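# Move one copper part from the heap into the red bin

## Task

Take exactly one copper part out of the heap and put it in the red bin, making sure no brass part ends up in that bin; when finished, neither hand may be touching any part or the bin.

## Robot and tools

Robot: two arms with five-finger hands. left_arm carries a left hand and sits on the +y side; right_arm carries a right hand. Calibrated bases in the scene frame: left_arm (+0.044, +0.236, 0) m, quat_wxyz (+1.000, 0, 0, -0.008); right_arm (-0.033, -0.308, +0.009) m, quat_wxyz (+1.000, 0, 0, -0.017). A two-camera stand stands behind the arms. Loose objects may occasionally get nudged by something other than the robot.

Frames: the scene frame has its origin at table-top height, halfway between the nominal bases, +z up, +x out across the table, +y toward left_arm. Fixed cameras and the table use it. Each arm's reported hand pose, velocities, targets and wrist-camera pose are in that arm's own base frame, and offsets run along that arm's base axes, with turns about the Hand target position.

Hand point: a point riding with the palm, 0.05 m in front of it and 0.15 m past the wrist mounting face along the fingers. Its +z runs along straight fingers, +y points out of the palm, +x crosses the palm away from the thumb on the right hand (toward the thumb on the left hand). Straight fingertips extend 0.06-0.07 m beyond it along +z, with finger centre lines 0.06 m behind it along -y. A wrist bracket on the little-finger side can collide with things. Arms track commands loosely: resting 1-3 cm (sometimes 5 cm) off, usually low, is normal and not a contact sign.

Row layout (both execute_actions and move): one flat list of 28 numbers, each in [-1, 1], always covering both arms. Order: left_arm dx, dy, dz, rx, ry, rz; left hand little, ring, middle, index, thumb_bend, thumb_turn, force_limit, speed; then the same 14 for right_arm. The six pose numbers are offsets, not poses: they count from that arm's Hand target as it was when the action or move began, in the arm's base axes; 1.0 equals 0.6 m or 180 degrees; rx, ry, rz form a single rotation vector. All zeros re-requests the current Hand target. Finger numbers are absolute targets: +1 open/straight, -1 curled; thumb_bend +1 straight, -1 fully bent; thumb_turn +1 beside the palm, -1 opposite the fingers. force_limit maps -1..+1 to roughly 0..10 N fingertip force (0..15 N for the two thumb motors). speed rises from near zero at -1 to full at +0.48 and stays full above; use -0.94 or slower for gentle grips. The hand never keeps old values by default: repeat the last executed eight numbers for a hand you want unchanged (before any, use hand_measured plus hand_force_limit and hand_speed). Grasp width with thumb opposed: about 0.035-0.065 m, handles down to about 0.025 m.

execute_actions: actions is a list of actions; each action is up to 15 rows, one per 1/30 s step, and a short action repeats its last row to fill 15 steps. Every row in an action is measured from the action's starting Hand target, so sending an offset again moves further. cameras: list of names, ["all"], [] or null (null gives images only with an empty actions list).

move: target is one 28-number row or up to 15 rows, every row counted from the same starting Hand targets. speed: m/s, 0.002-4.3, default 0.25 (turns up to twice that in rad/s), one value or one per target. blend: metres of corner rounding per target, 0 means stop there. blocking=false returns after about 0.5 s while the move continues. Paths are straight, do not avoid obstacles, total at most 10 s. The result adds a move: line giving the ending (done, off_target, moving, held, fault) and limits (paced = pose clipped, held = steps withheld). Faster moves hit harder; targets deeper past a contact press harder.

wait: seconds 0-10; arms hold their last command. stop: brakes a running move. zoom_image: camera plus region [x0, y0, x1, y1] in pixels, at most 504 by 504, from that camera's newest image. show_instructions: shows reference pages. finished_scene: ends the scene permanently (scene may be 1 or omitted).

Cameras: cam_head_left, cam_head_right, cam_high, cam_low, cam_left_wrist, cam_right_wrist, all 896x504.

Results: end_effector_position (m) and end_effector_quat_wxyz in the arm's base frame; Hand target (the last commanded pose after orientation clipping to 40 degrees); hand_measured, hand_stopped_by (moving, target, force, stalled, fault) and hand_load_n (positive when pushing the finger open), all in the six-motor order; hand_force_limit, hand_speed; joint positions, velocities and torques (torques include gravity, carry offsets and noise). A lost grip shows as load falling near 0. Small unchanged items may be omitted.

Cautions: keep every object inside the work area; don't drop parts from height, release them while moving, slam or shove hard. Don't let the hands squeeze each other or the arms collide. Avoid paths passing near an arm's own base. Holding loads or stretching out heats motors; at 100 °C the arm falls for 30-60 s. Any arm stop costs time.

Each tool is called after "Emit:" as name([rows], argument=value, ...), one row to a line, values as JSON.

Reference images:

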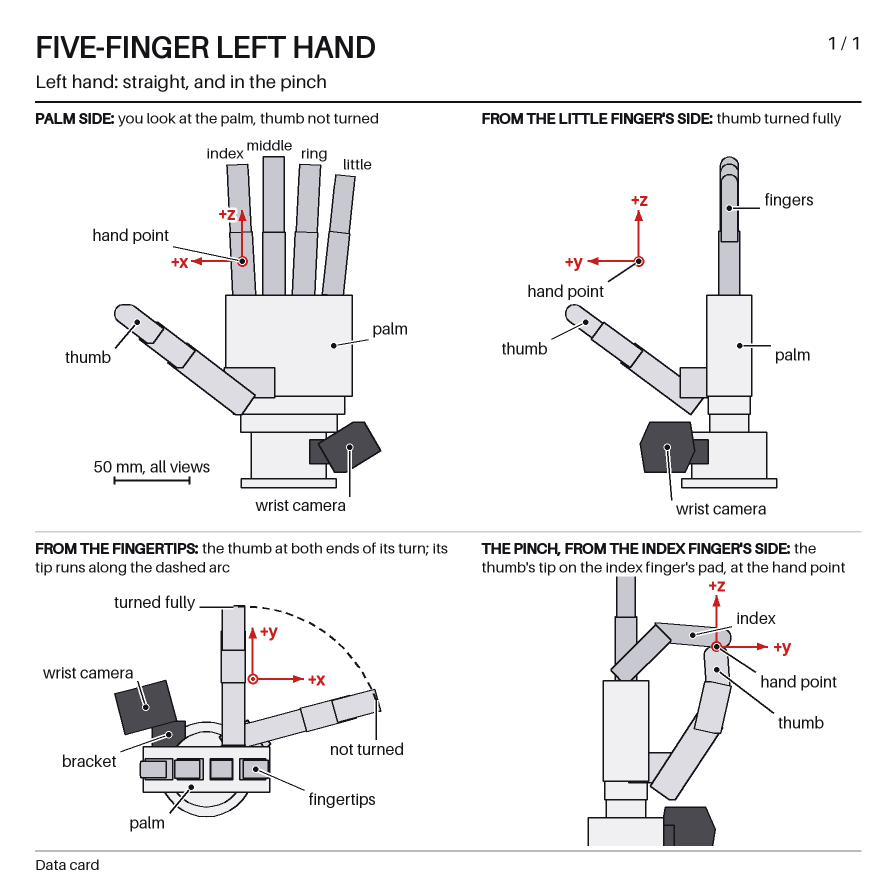

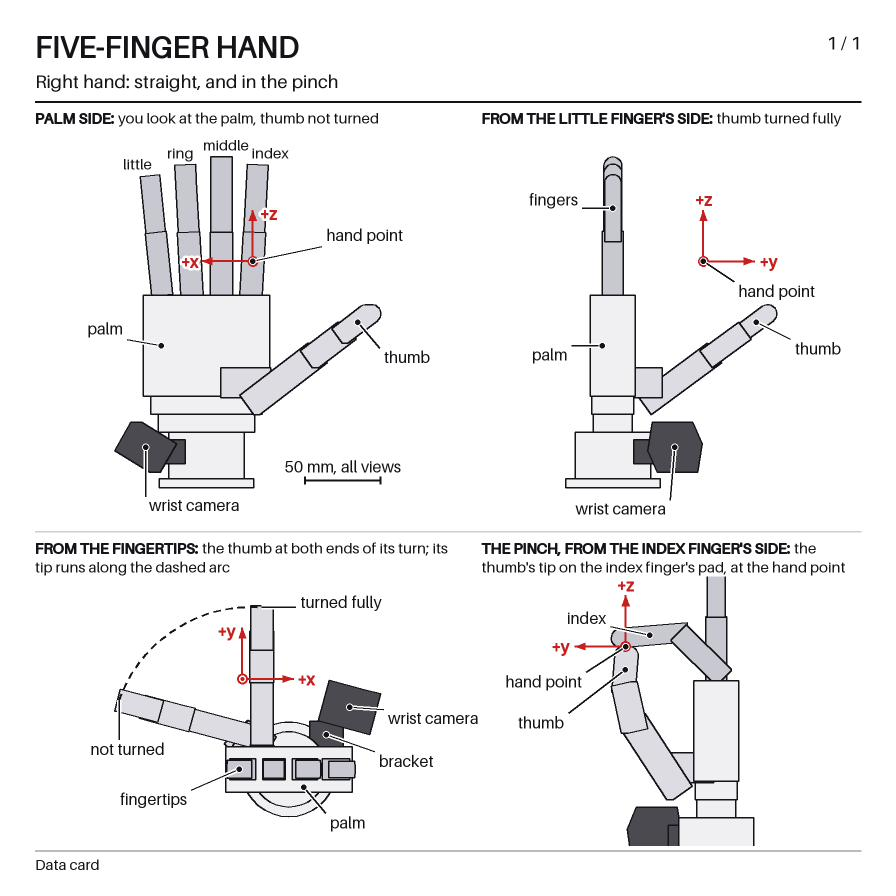

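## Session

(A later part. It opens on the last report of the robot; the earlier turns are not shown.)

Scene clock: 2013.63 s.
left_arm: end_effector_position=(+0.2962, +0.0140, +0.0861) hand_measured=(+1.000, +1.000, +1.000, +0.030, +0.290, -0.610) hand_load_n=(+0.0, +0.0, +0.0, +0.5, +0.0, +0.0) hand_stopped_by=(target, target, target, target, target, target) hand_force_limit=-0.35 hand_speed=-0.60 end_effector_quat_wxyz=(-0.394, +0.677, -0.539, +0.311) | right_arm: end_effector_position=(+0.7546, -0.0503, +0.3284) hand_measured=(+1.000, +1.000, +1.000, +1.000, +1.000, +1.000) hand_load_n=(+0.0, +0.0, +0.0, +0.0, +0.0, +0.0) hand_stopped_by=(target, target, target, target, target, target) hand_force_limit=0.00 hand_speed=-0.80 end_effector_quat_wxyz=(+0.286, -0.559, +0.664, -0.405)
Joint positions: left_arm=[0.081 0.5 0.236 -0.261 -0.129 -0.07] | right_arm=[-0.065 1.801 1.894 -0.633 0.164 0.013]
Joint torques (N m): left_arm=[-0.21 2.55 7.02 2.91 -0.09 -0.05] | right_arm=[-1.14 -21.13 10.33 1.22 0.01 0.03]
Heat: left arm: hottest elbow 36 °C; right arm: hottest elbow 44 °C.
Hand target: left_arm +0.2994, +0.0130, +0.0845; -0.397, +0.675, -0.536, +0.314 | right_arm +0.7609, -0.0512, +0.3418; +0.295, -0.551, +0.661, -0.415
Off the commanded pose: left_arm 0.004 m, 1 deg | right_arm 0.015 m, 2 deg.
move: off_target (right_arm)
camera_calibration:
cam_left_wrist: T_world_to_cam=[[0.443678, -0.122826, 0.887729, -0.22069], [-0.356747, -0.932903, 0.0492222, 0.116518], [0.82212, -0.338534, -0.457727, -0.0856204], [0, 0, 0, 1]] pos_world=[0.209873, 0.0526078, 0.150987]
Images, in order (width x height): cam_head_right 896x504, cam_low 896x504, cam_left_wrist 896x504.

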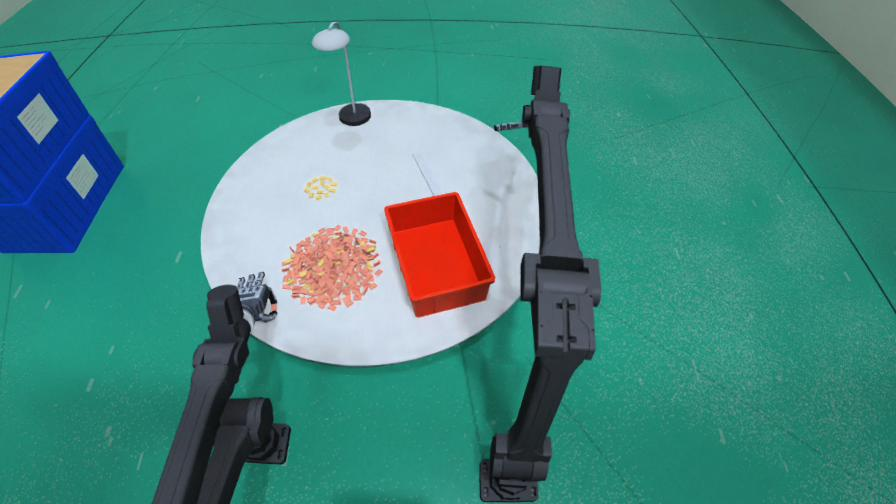

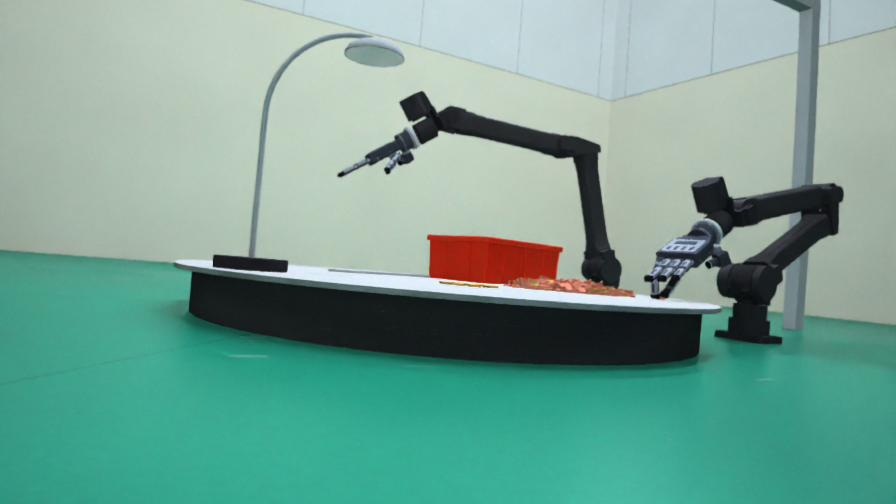

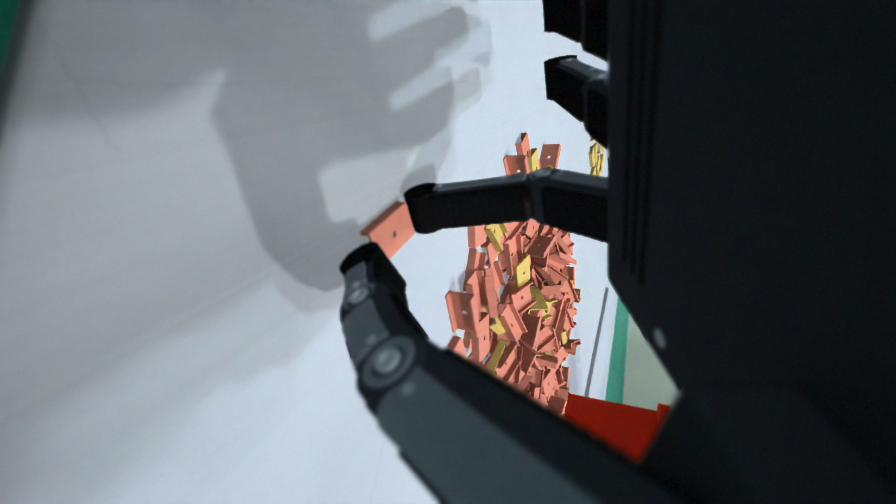

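Emit:
move(target=[-0.001,-0.0,-0.006,0,0,0,1,1,1,0.03,0.29,-0.61,-0.35,-0.6,0,0,0,0,0,0,1,1,1,1,1,1,0,-0.8], speed=0.03, cameras=["cam_head_right","cam_low","cam_left_wrist"])

Emit:
zoom_image(camera="cam_left_wrist", region=[330, 150, 470, 290])

Emit:
zoom_image(camera="cam_low", region=[640, 275, 680, 305])

Emit:
zoom_image(camera="cam_head_right", region=[250, 285, 300, 325])

Scene clock: 2039.17 s.
left_arm: end_effector_position=(+0.2972, +0.0141, +0.0860) hand_measured=(+1.000, +1.000, +1.000, +0.030, +0.290, -0.610) hand_load_n=(+0.0, +0.0, -0.5, -2.0, +0.0, +0.0) hand_stopped_by=(target, target, target, target, target, target) hand_force_limit=-0.35 hand_speed=-0.60 end_effector_quat_wxyz=(-0.396, +0.675, -0.538, +0.313) | right_arm: end_effector_position=(+0.7546, -0.0503, +0.3284) hand_measured=(+1.000, +1.000, +1.000, +1.000, +1.000, +1.000) hand_load_n=(+0.0, +0.0, +0.0, +0.0, +0.0, +0.0) hand_stopped_by=(target, target, target, target, target, target) hand_force_limit=0.00 hand_speed=-0.80 end_effector_quat_wxyz=(+0.286, -0.559, +0.664, -0.405)
Joint positions: left_arm=[0.081 0.5 0.232 -0.249 -0.129 -0.07] | right_arm=[-0.065 1.801 1.894 -0.633 0.164 0.013]
Joint torques (N m): left_arm=[-0.15 2.67 6.68 2.89 -0.07 -0.05] | right_arm=[-1.14 -21.13 10.33 1.24 0.02 0.03]
Heat: left arm: hottest elbow 35 °C; right arm: hottest elbow 45 °C.
Hand target: left_arm +0.2989, +0.0130, +0.0810; -0.397, +0.675, -0.536, +0.314 | right_arm +0.7609, -0.0512, +0.3418; +0.295, -0.551, +0.661, -0.415
Off the commanded pose: left_arm 0.005 m, 0 deg | right_arm 0.015 m, 2 deg.
move: off_target (right_arm)
camera_calibration:
cam_left_wrist: T_world_to_cam=[[0.43684, -0.123465, 0.891026, -0.2192], [-0.357153, -0.932921, 0.0458296, 0.11742], [0.825598, -0.338253, -0.451633, -0.0880198], [0, 0, 0, 1]] pos_world=[0.210361, 0.0527068, 0.150179]
Images, in order (width x height): cam_head_right 896x504, cam_low 896x504, cam_left_wrist 896x504.

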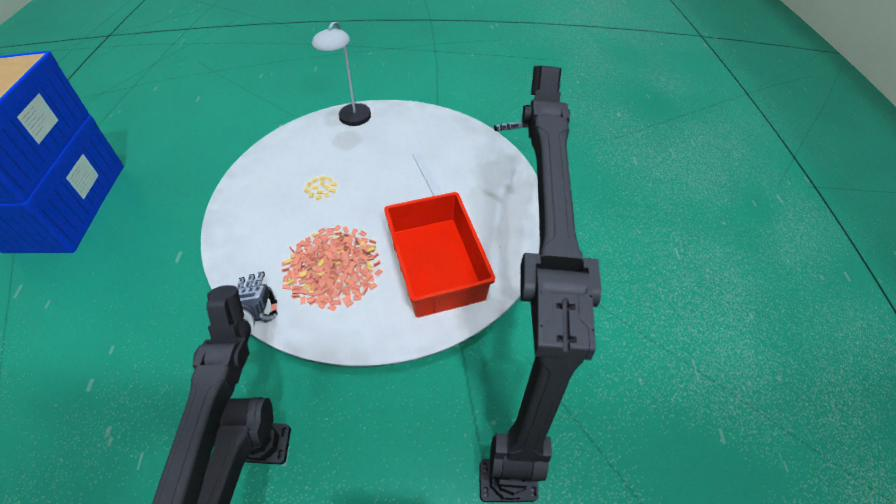

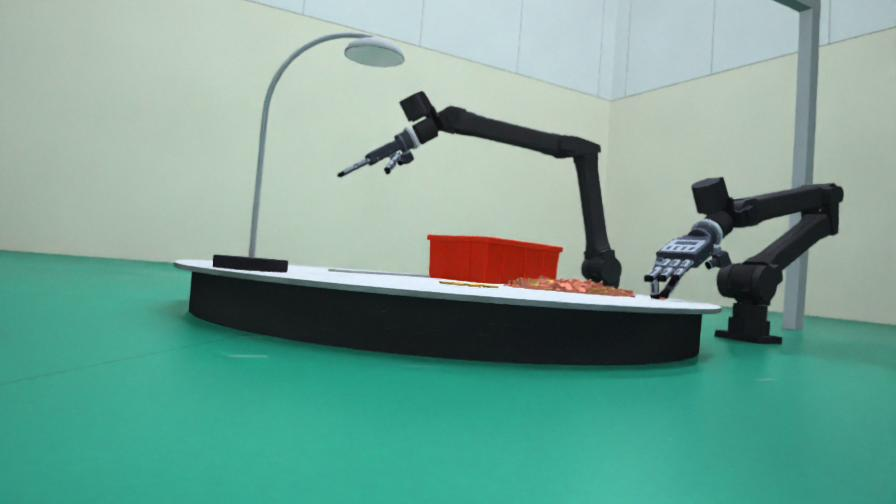

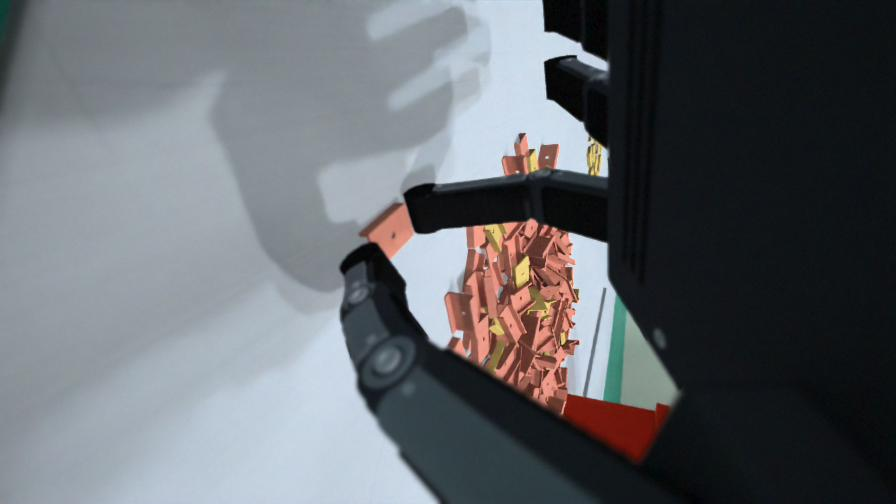

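Scaled by 3.600 from the camera's 896x504 image, which has a finer 1280x720 frame.

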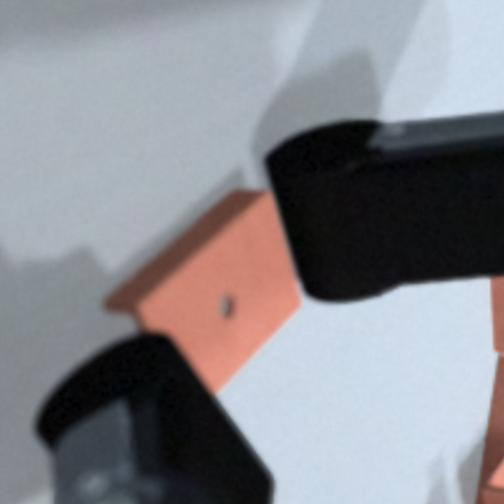

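Scaled by 12.600 from the camera's 896x504 image, which has a finer 1280x720 frame.

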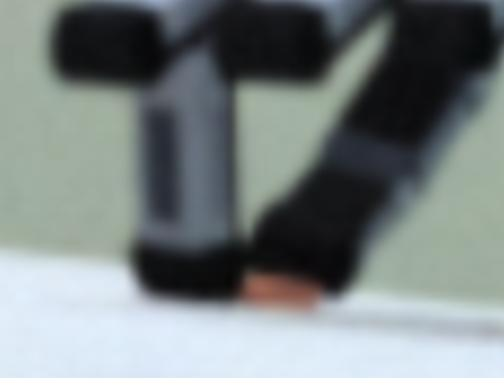

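Scaled by 10.080 from the camera's 896x504 image, which has a finer 1280x720 frame.

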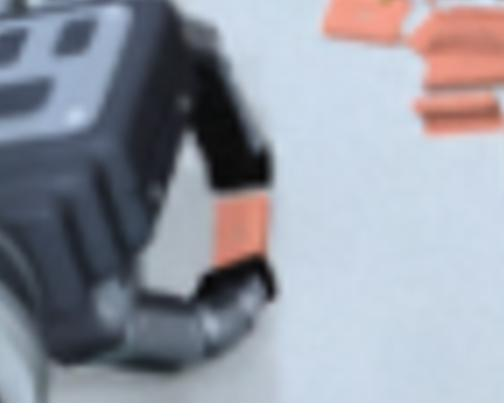

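Emit:
move(target=[0,0,0,0,0,0,1,1,1,-0.2,0.29,-0.61,-0.35,-0.9,0,0,0,0,0,0,1,1,1,1,1,1,0,-0.8], speed=0.03, cameras=["cam_head_right","cam_low","cam_left_wrist"])

Emit:
zoom_image(camera="cam_left_wrist", region=[330, 150, 470, 290])

Emit:
zoom_image(camera="cam_low", region=[640, 275, 680, 305])

Emit:
zoom_image(camera="cam_head_right", region=[250, 285, 300, 325])

Scene clock: 2055.17 s.
left_arm: end_effector_position=(+0.2974, +0.0140, +0.0855) hand_measured=(+1.000, +1.000, +1.000, -0.080, +0.290, -0.610) hand_load_n=(+0.0, +0.0, +0.0, +3.5, +2.5, -0.5) hand_stopped_by=(target, target, target, force, target, target) hand_force_limit=-0.35 hand_speed=-0.90 end_effector_quat_wxyz=(-0.396, +0.676, -0.537, +0.313) | right_arm: end_effector_position=(+0.7546, -0.0503, +0.3284) hand_measured=(+1.000, +1.000, +1.000, +1.000, +1.000, +1.000) hand_load_n=(+0.0, +0.0, +0.0, +0.0, +0.0, +0.0) hand_stopped_by=(target, target, target, target, target, target) hand_force_limit=0.00 hand_speed=-0.80 end_effector_quat_wxyz=(+0.286, -0.559, +0.664, -0.405)
Joint positions: left_arm=[0.081 0.502 0.23 -0.246 -0.129 -0.071] | right_arm=[-0.065 1.801 1.894 -0.633 0.164 0.013]
Joint torques (N m): left_arm=[-0.15 2.55 6.78 2.81 -0.07 -0.04] | right_arm=[-1.14 -21.07 10.33 1.22 0.01 0.03]
Heat: left arm: hottest elbow 35 °C; right arm: hottest elbow 45 °C.
Hand target: left_arm +0.2989, +0.0130, +0.0810; -0.397, +0.675, -0.536, +0.314 | right_arm +0.7609, -0.0512, +0.3418; +0.295, -0.551, +0.661, -0.415
Off the commanded pose: left_arm 0.005 m, 0 deg | right_arm 0.015 m, 2 deg.
move: off_target (right_arm)
camera_calibration:
cam_left_wrist: T_world_to_cam=[[0.436624, -0.121932, 0.891343, -0.218844], [-0.356431, -0.933141, 0.0469483, 0.117118], [0.826024, -0.338201, -0.450892, -0.0886921], [0, 0, 0, 1]] pos_world=[0.210559, 0.0526079, 0.149576]
Images, in order (width x height): cam_head_right 896x504, cam_low 896x504, cam_left_wrist 896x504.

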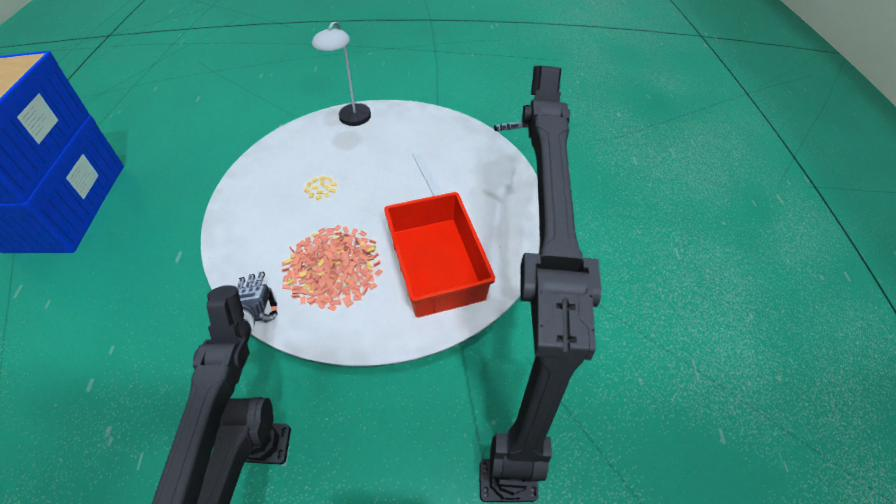

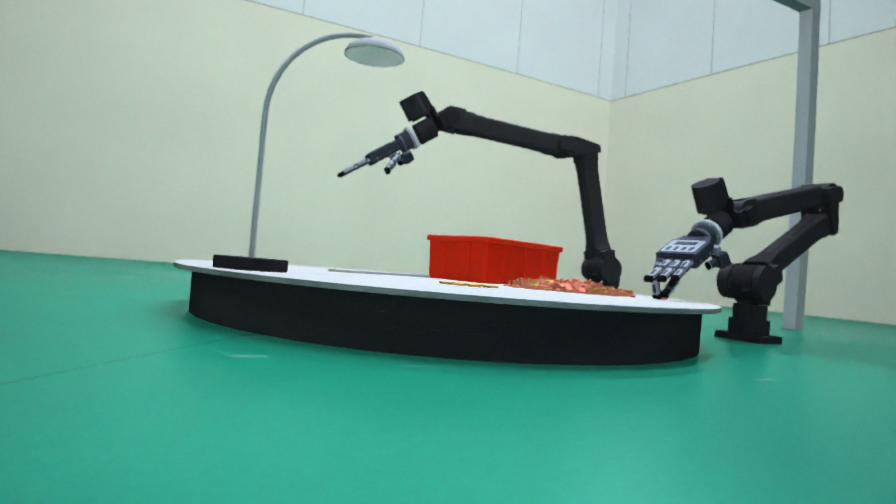

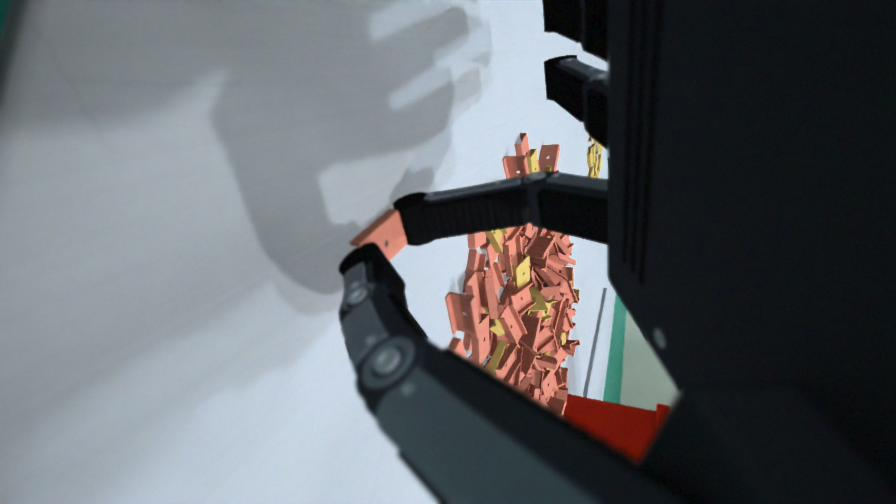

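Scaled by 3.600 from the camera's 896x504 image, which has a finer 1280x720 frame.

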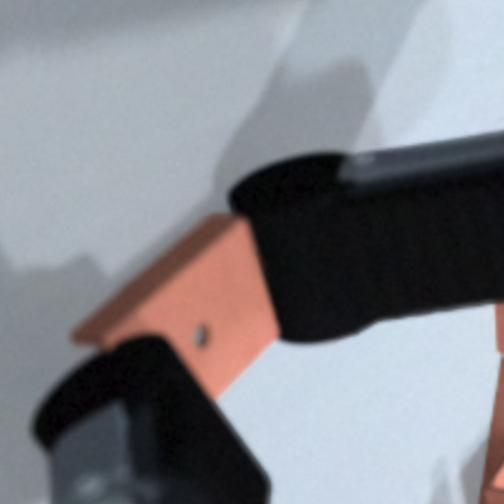

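Scaled by 12.600 from the camera's 896x504 image, which has a finer 1280x720 frame.

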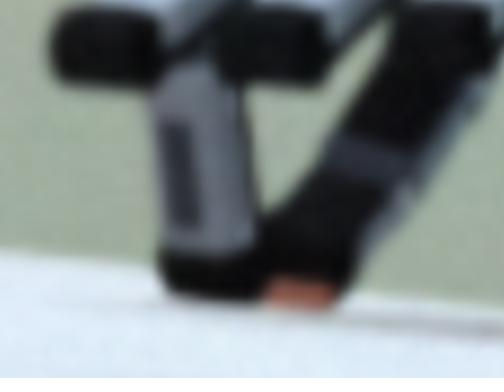

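Scaled by 10.080 from the camera's 896x504 image, which has a finer 1280x720 frame.

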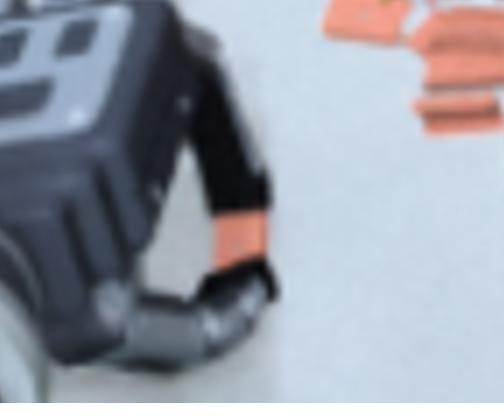

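Emit:
move([
  [0,0,0,0,0,0,1,1,1,-0.25,0.29,-0.61,-0.05,-0.9,0,0,0,0,0,0,1,1,1,1,1,1,0,-0.8],
  [0.033,0,0.11,0,0,0,1,1,1,-0.25,0.29,-0.61,-0.05,-0.9,0,0,0,0,0,0,1,1,1,1,1,1,0,-0.8],
], speed=0.03, cameras=["cam_head_right","cam_low","cam_left_wrist"])

Emit:
zoom_image(camera="cam_left_wrist", region=[330, 150, 470, 290])

Emit:
zoom_image(camera="cam_low", region=[640, 265, 690, 303])

Scene clock: 2149.70 s.
left_arm: end_effector_position=(+0.3028, +0.0129, +0.1129) hand_measured=(+1.000, +1.000, +1.000, -0.088, +0.290, -0.610) hand_load_n=(+0.0, +0.0, +0.0, +0.0, +0.5, +0.0) hand_stopped_by=(target, target, target, force, target, target) hand_force_limit=-0.05 hand_speed=-0.90 end_effector_quat_wxyz=(-0.382, +0.683, -0.546, +0.300) | right_arm: end_effector_position=(+0.7546, -0.0503, +0.3284) hand_measured=(+1.000, +1.000, +1.000, +1.000, +1.000, +1.000) hand_load_n=(-0.5, +0.0, -0.5, +0.0, +0.0, -0.5) hand_stopped_by=(target, target, target, target, target, target) hand_force_limit=0.00 hand_speed=-0.80 end_effector_quat_wxyz=(+0.286, -0.559, +0.664, -0.405)
Joint positions: left_arm=[0.074 0.53 0.334 -0.366 -0.134 -0.074] | right_arm=[-0.065 1.801 1.894 -0.633 0.164 0.013]
Joint torques (N m): left_arm=[-0.21 1.96 12.44 1.55 -0.11 -0.05] | right_arm=[-1.2 -21.13 10.33 1.21 0.02 0.03]
Heat: left arm: hottest elbow 35 °C; right arm: hottest elbow 45 °C.
Hand target: left_arm +0.3187, +0.0129, +0.1469; -0.397, +0.675, -0.536, +0.314 | right_arm +0.7609, -0.0512, +0.3418; +0.295, -0.551, +0.661, -0.415
Off the commanded pose: left_arm 0.038 m, 3 deg | right_arm 0.015 m, 2 deg.
move: off_target (left_arm, right_arm)
camera_calibration:
cam_left_wrist: T_world_to_cam=[[0.475111, -0.119706, 0.871746, -0.255259], [-0.35592, -0.932185, 0.065975, 0.114402], [0.80473, -0.341617, -0.485497, -0.0707555], [0, 0, 0, 1]] pos_world=[0.218933, 0.0519162, 0.180622]
Images, in order (width x height): cam_head_right 896x504, cam_low 896x504, cam_left_wrist 896x504.

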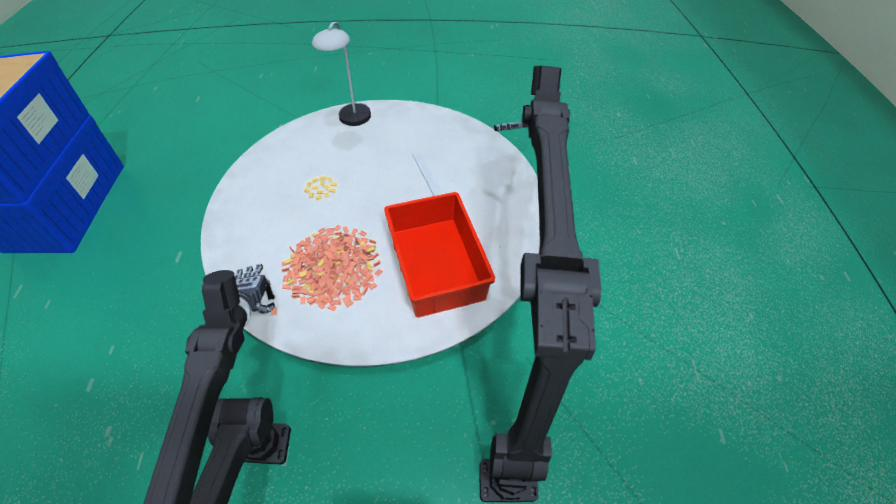

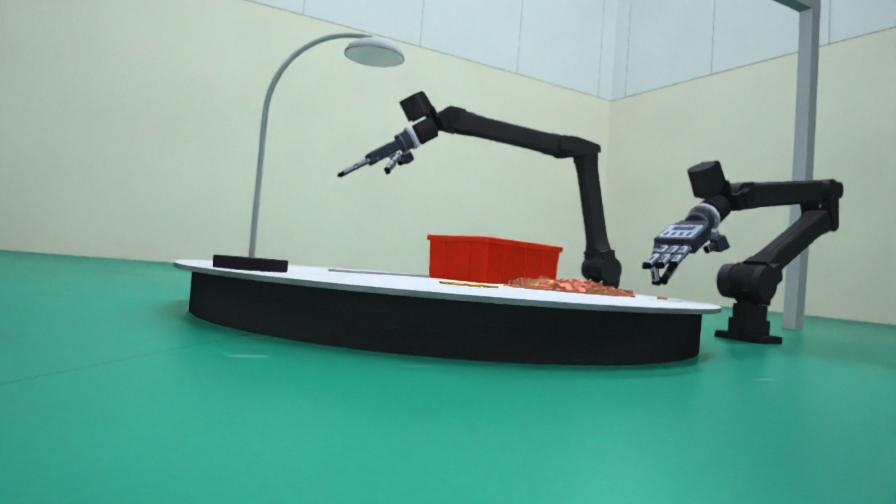

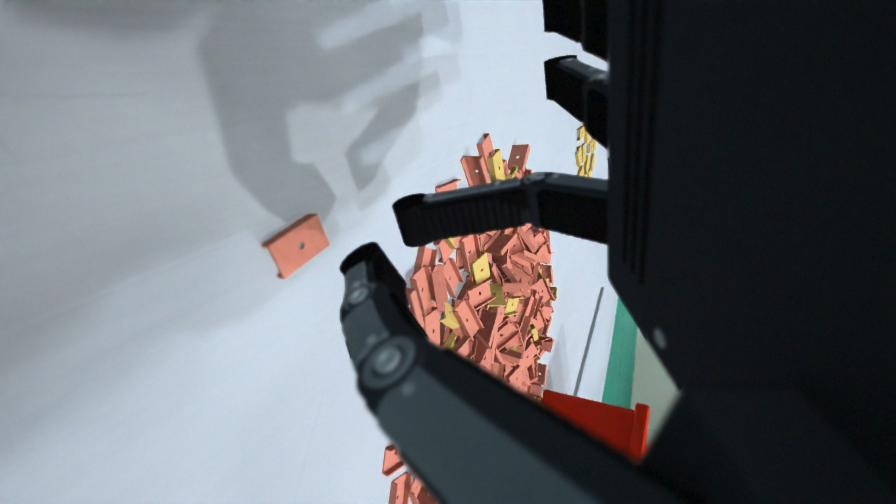

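Scaled by 3.600 from the camera's 896x504 image, which has a finer 1280x720 frame.

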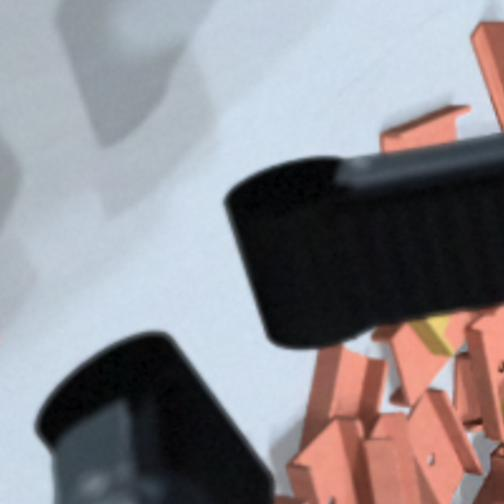

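Scaled by 10.080 from the camera's 896x504 image, which has a finer 1280x720 frame.

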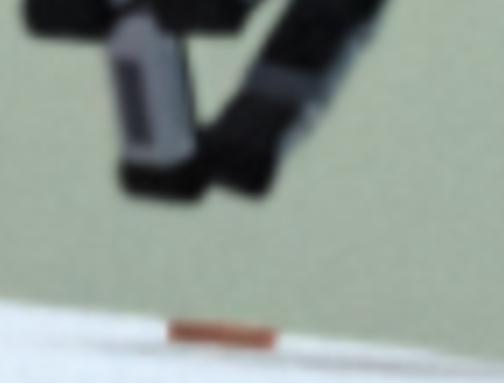

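Emit:
zoom_image(camera="cam_head_right", region=[250, 285, 300, 325])

Emit:
zoom_image(camera="cam_left_wrist", region=[230, 180, 370, 300])

Scaled by 10.080 from the camera's 896x504 image, which has a finer 1280x720 frame.

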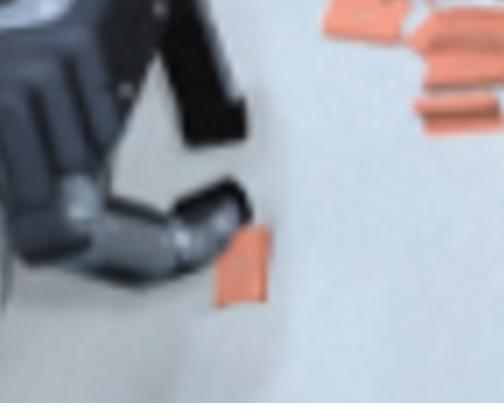

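Scaled by 3.600 from the camera's 896x504 image, which has a finer 1280x720 frame.

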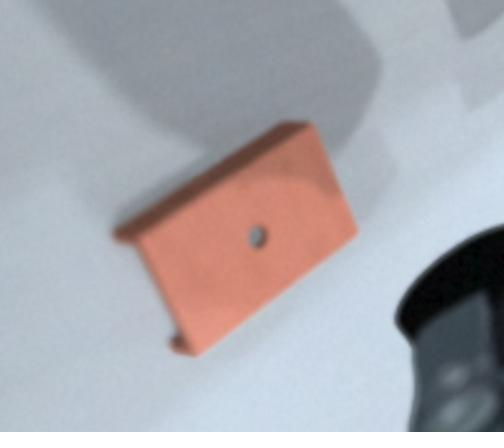

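Emit:
move([
  [-0.055,0.035,-0.02,0.0027,-0.0114,-0.0122,1,1,1,0.2,0.29,-0.61,-0.35,-0.4,0,0,0,0,0,0,1,1,1,1,1,1,0,-0.8],
  [-0.0418,0.025,-0.078,0.0027,-0.0114,-0.0122,1,1,1,0.2,0.29,-0.61,-0.35,-0.4,0,0,0,0,0,0,1,1,1,1,1,1,0,-0.8],
  [-0.0418,0.001,-0.0905,0.0027,-0.0114,-0.0122,1,1,1,0.2,0.29,-0.61,-0.35,-0.4,0,0,0,0,0,0,1,1,1,1,1,1,0,-0.8],
], speed=0.06, cameras=["cam_head_right","cam_low","cam_left_wrist"])

Emit:
zoom_image(camera="cam_left_wrist", region=[330, 150, 470, 290])

Emit:
zoom_image(camera="cam_low", region=[640, 275, 680, 305])

Emit:
zoom_image(camera="cam_head_right", region=[250, 285, 300, 325])

Scene clock: 2320.87 s.
left_arm: end_effector_position=(+0.2882, +0.0140, +0.0898) hand_measured=(+1.000, +1.000, +1.000, +0.200, +0.290, -0.610) hand_load_n=(+0.0, +0.0, +0.0, +0.0, +0.0, +0.0) hand_stopped_by=(target, target, target, target, target, target) hand_force_limit=-0.35 hand_speed=-0.40 end_effector_quat_wxyz=(-0.396, +0.661, -0.549, +0.324) | right_arm: end_effector_position=(+0.7546, -0.0503, +0.3284) hand_measured=(+1.000, +1.000, +1.000, +1.000, +1.000, +1.000) hand_load_n=(+0.0, +0.0, +0.0, +0.0, +0.0, +0.0) hand_stopped_by=(target, target, target, target, target, target) hand_force_limit=0.00 hand_speed=-0.80 end_effector_quat_wxyz=(+0.286, -0.559, +0.664, -0.405)
Joint positions: left_arm=[0.121 0.426 0.22 -0.292 -0.062 -0.027] | right_arm=[-0.065 1.801 1.894 -0.633 0.164 0.013]
Joint torques (N m): left_arm=[-0.21 2.55 7.38 3.11 -0.07 -0.07] | right_arm=[-1.2 -21.07 10.33 1.22 0.02 0.03]
Motor temperatures (°C): left_arm=[21 18 47 19 20 20] | right_arm=[20 32 45 20 18 19]
Heat: left arm: hottest elbow 47 °C; right arm: hottest elbow 45 °C.
Hand target: left_arm +0.2936, +0.0135, +0.0927; -0.403, +0.657, -0.543, +0.332 | right_arm +0.7609, -0.0512, +0.3418; +0.295, -0.551, +0.661, -0.415
Off the commanded pose: left_arm 0.006 m, 1 deg | right_arm 0.015 m, 2 deg.
move: off_target (right_arm)
camera_calibration:
cam_left_wrist: T_world_to_cam=[[0.41806, -0.14603, 0.896606, -0.21347], [-0.394848, -0.918096, 0.0345758, 0.125656], [0.818121, -0.368478, -0.441478, -0.0771973], [0, 0, 0, 1]] pos_world=[0.202015, 0.0557458, 0.152972]
Images, in order (width x height): cam_head_right 896x504, cam_low 896x504, cam_left_wrist 896x504.

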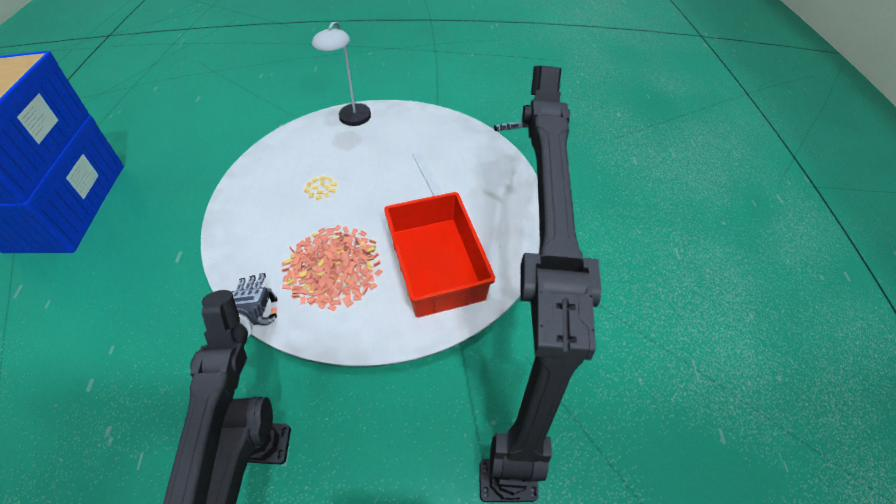

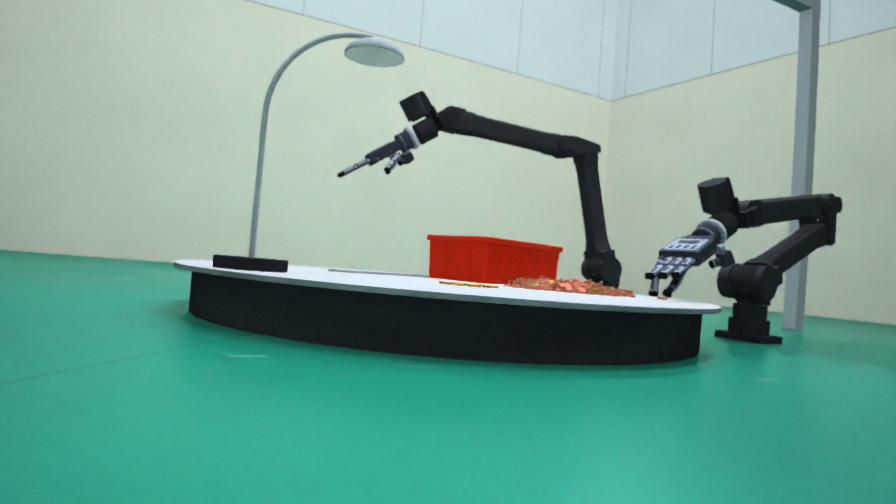

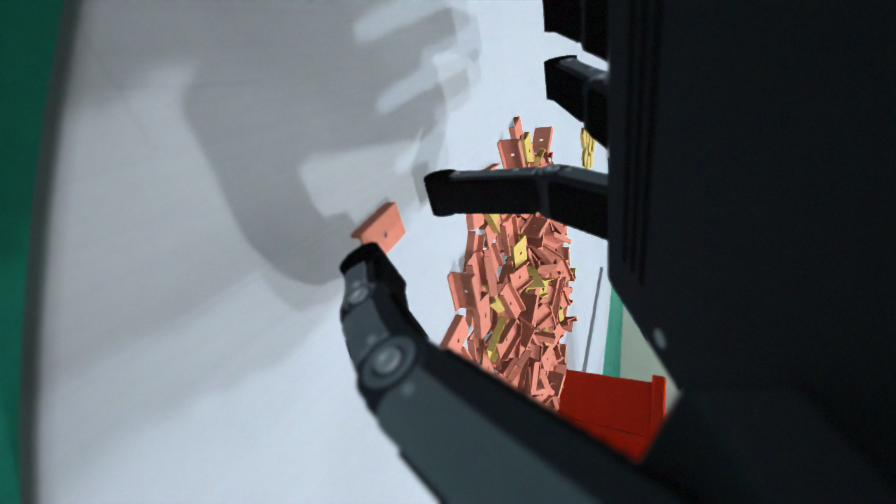

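Scaled by 3.600 from the camera's 896x504 image, which has a finer 1280x720 frame.

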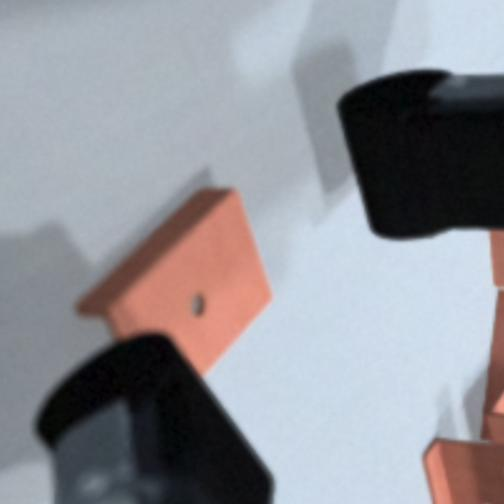

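Scaled by 12.600 from the camera's 896x504 image, which has a finer 1280x720 frame.

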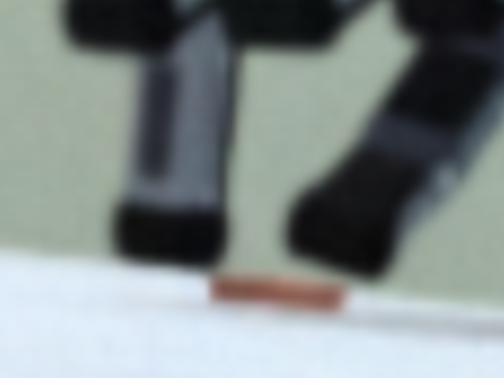

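Scaled by 10.080 from the camera's 896x504 image, which has a finer 1280x720 frame.

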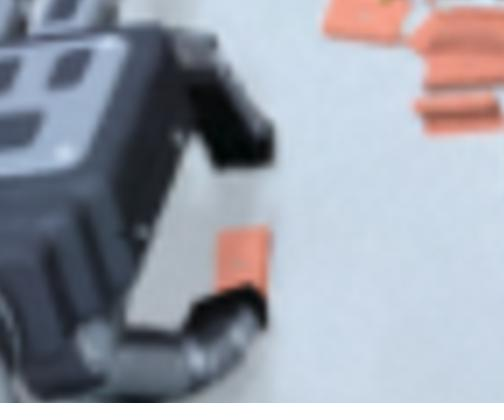

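Emit:
move([
  [-0.0005,0.0005,-0.0125,0,0,0,1,1,1,0.2,0.29,-0.61,-0.35,-0.4,0,0,0,0,0,0,1,1,1,1,1,1,0,-0.8],
  [-0.001,0.0005,-0.0235,0,0,0,1,1,1,0.06,0.29,-0.61,-0.35,-0.6,0,0,0,0,0,0,1,1,1,1,1,1,0,-0.8],
], speed=0.03, cameras=["cam_head_right","cam_low","cam_left_wrist"])

Emit:
zoom_image(camera="cam_left_wrist", region=[330, 150, 470, 290])

Emit:
zoom_image(camera="cam_low", region=[640, 275, 680, 305])

Emit:
zoom_image(camera="cam_head_right", region=[250, 285, 300, 325])

Scene clock: 2354.77 s.
left_arm: end_effector_position=(+0.2920, +0.0144, +0.0852) hand_measured=(+1.000, +1.000, +1.000, +0.060, +0.290, -0.610) hand_load_n=(+0.0, +0.0, +0.0, -0.5, +0.0, +0.0) hand_stopped_by=(target, target, target, target, target, target) hand_force_limit=-0.35 hand_speed=-0.60 end_effector_quat_wxyz=(-0.404, +0.656, -0.544, +0.333) | right_arm: end_effector_position=(+0.7546, -0.0503, +0.3284) hand_measured=(+1.000, +1.000, +1.000, +1.000, +1.000, +1.000) hand_load_n=(+0.0, +0.0, +0.0, -0.5, +0.0, +0.0) hand_stopped_by=(target, target, target, target, target, target) hand_force_limit=0.00 hand_speed=-0.80 end_effector_quat_wxyz=(+0.286, -0.559, +0.664, -0.405)
Joint positions: left_arm=[0.121 0.435 0.194 -0.229 -0.062 -0.028] | right_arm=[-0.065 1.801 1.894 -0.633 0.164 0.013]
Joint torques (N m): left_arm=[0.03 3.31 6.72 2.86 -0.02 -0.04] | right_arm=[-1.14 -21.07 10.32 1.21 0.02 0.03]
Motor temperatures (°C): left_arm=[21 18 42 19 20 20] | right_arm=[20 32 45 20 18 19]
Heat: left arm: hottest elbow 42 °C; right arm: hottest elbow 45 °C.
Hand target: left_arm +0.2931, +0.0138, +0.0787; -0.403, +0.657, -0.543, +0.332 | right_arm +0.7609, -0.0512, +0.3418; +0.295, -0.551, +0.661, -0.415
Off the commanded pose: left_arm 0.007 m, 0 deg | right_arm 0.015 m, 2 deg.
move: off_target (right_arm)
camera_calibration:
cam_left_wrist: T_world_to_cam=[[0.393771, -0.147536, 0.907292, -0.204738], [-0.394969, -0.918429, 0.0220722, 0.128794], [0.830027, -0.367043, -0.419922, -0.0875654], [0, 0, 0, 1]] pos_world=[0.204171, 0.0559418, 0.146144]
Images, in order (width x height): cam_head_right 896x504, cam_low 896x504, cam_left_wrist 896x504.

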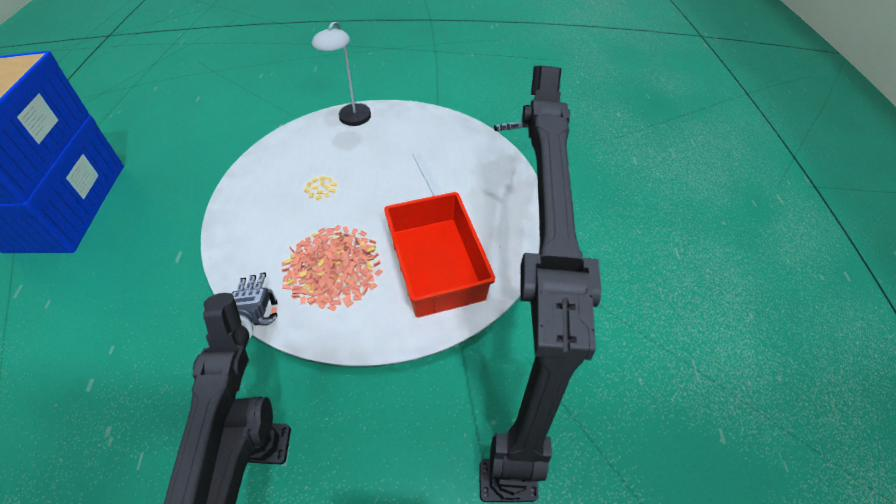

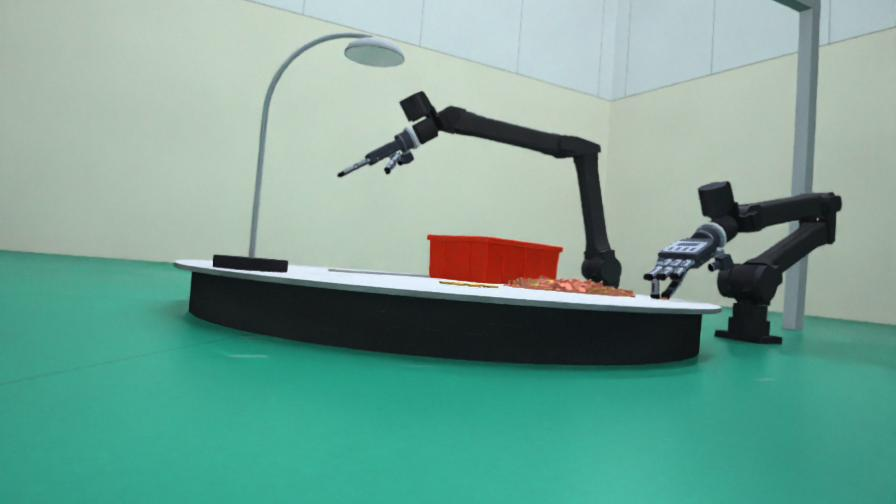

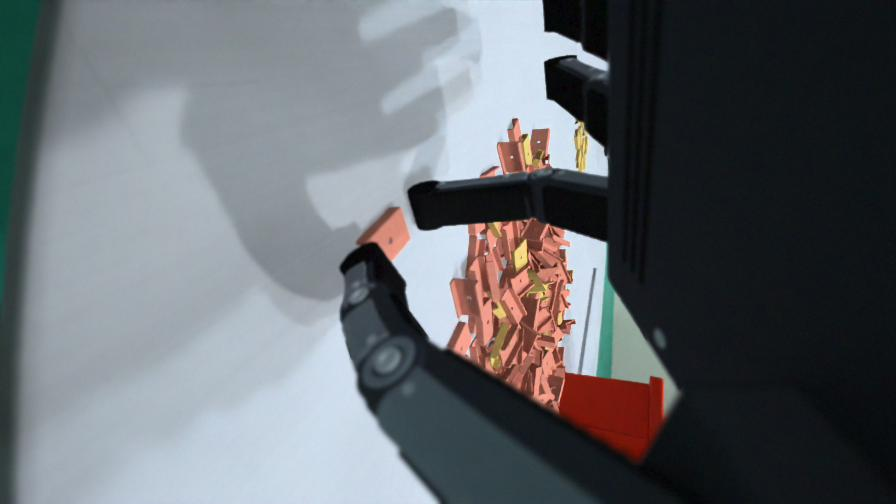

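Scaled by 3.600 from the camera's 896x504 image, which has a finer 1280x720 frame.

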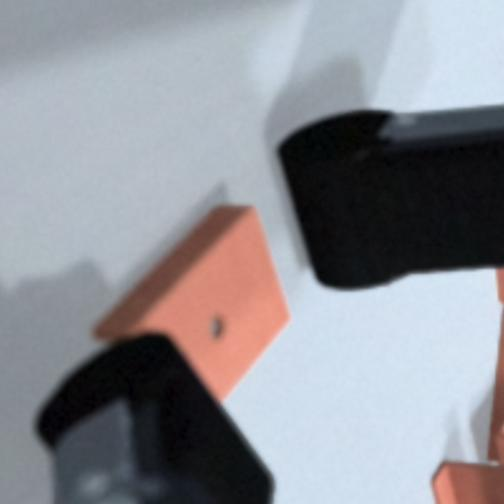

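Scaled by 12.600 from the camera's 896x504 image, which has a finer 1280x720 frame.

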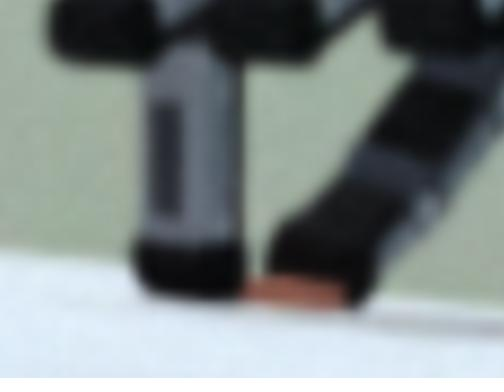

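Scaled by 10.080 from the camera's 896x504 image, which has a finer 1280x720 frame.

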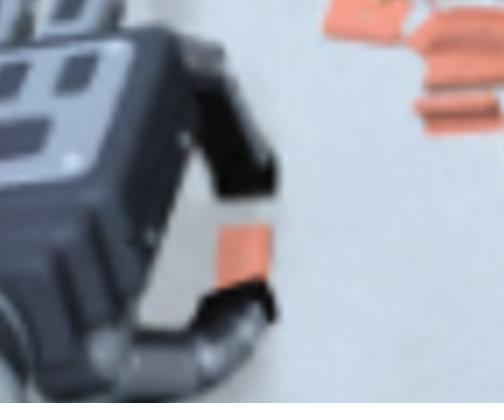

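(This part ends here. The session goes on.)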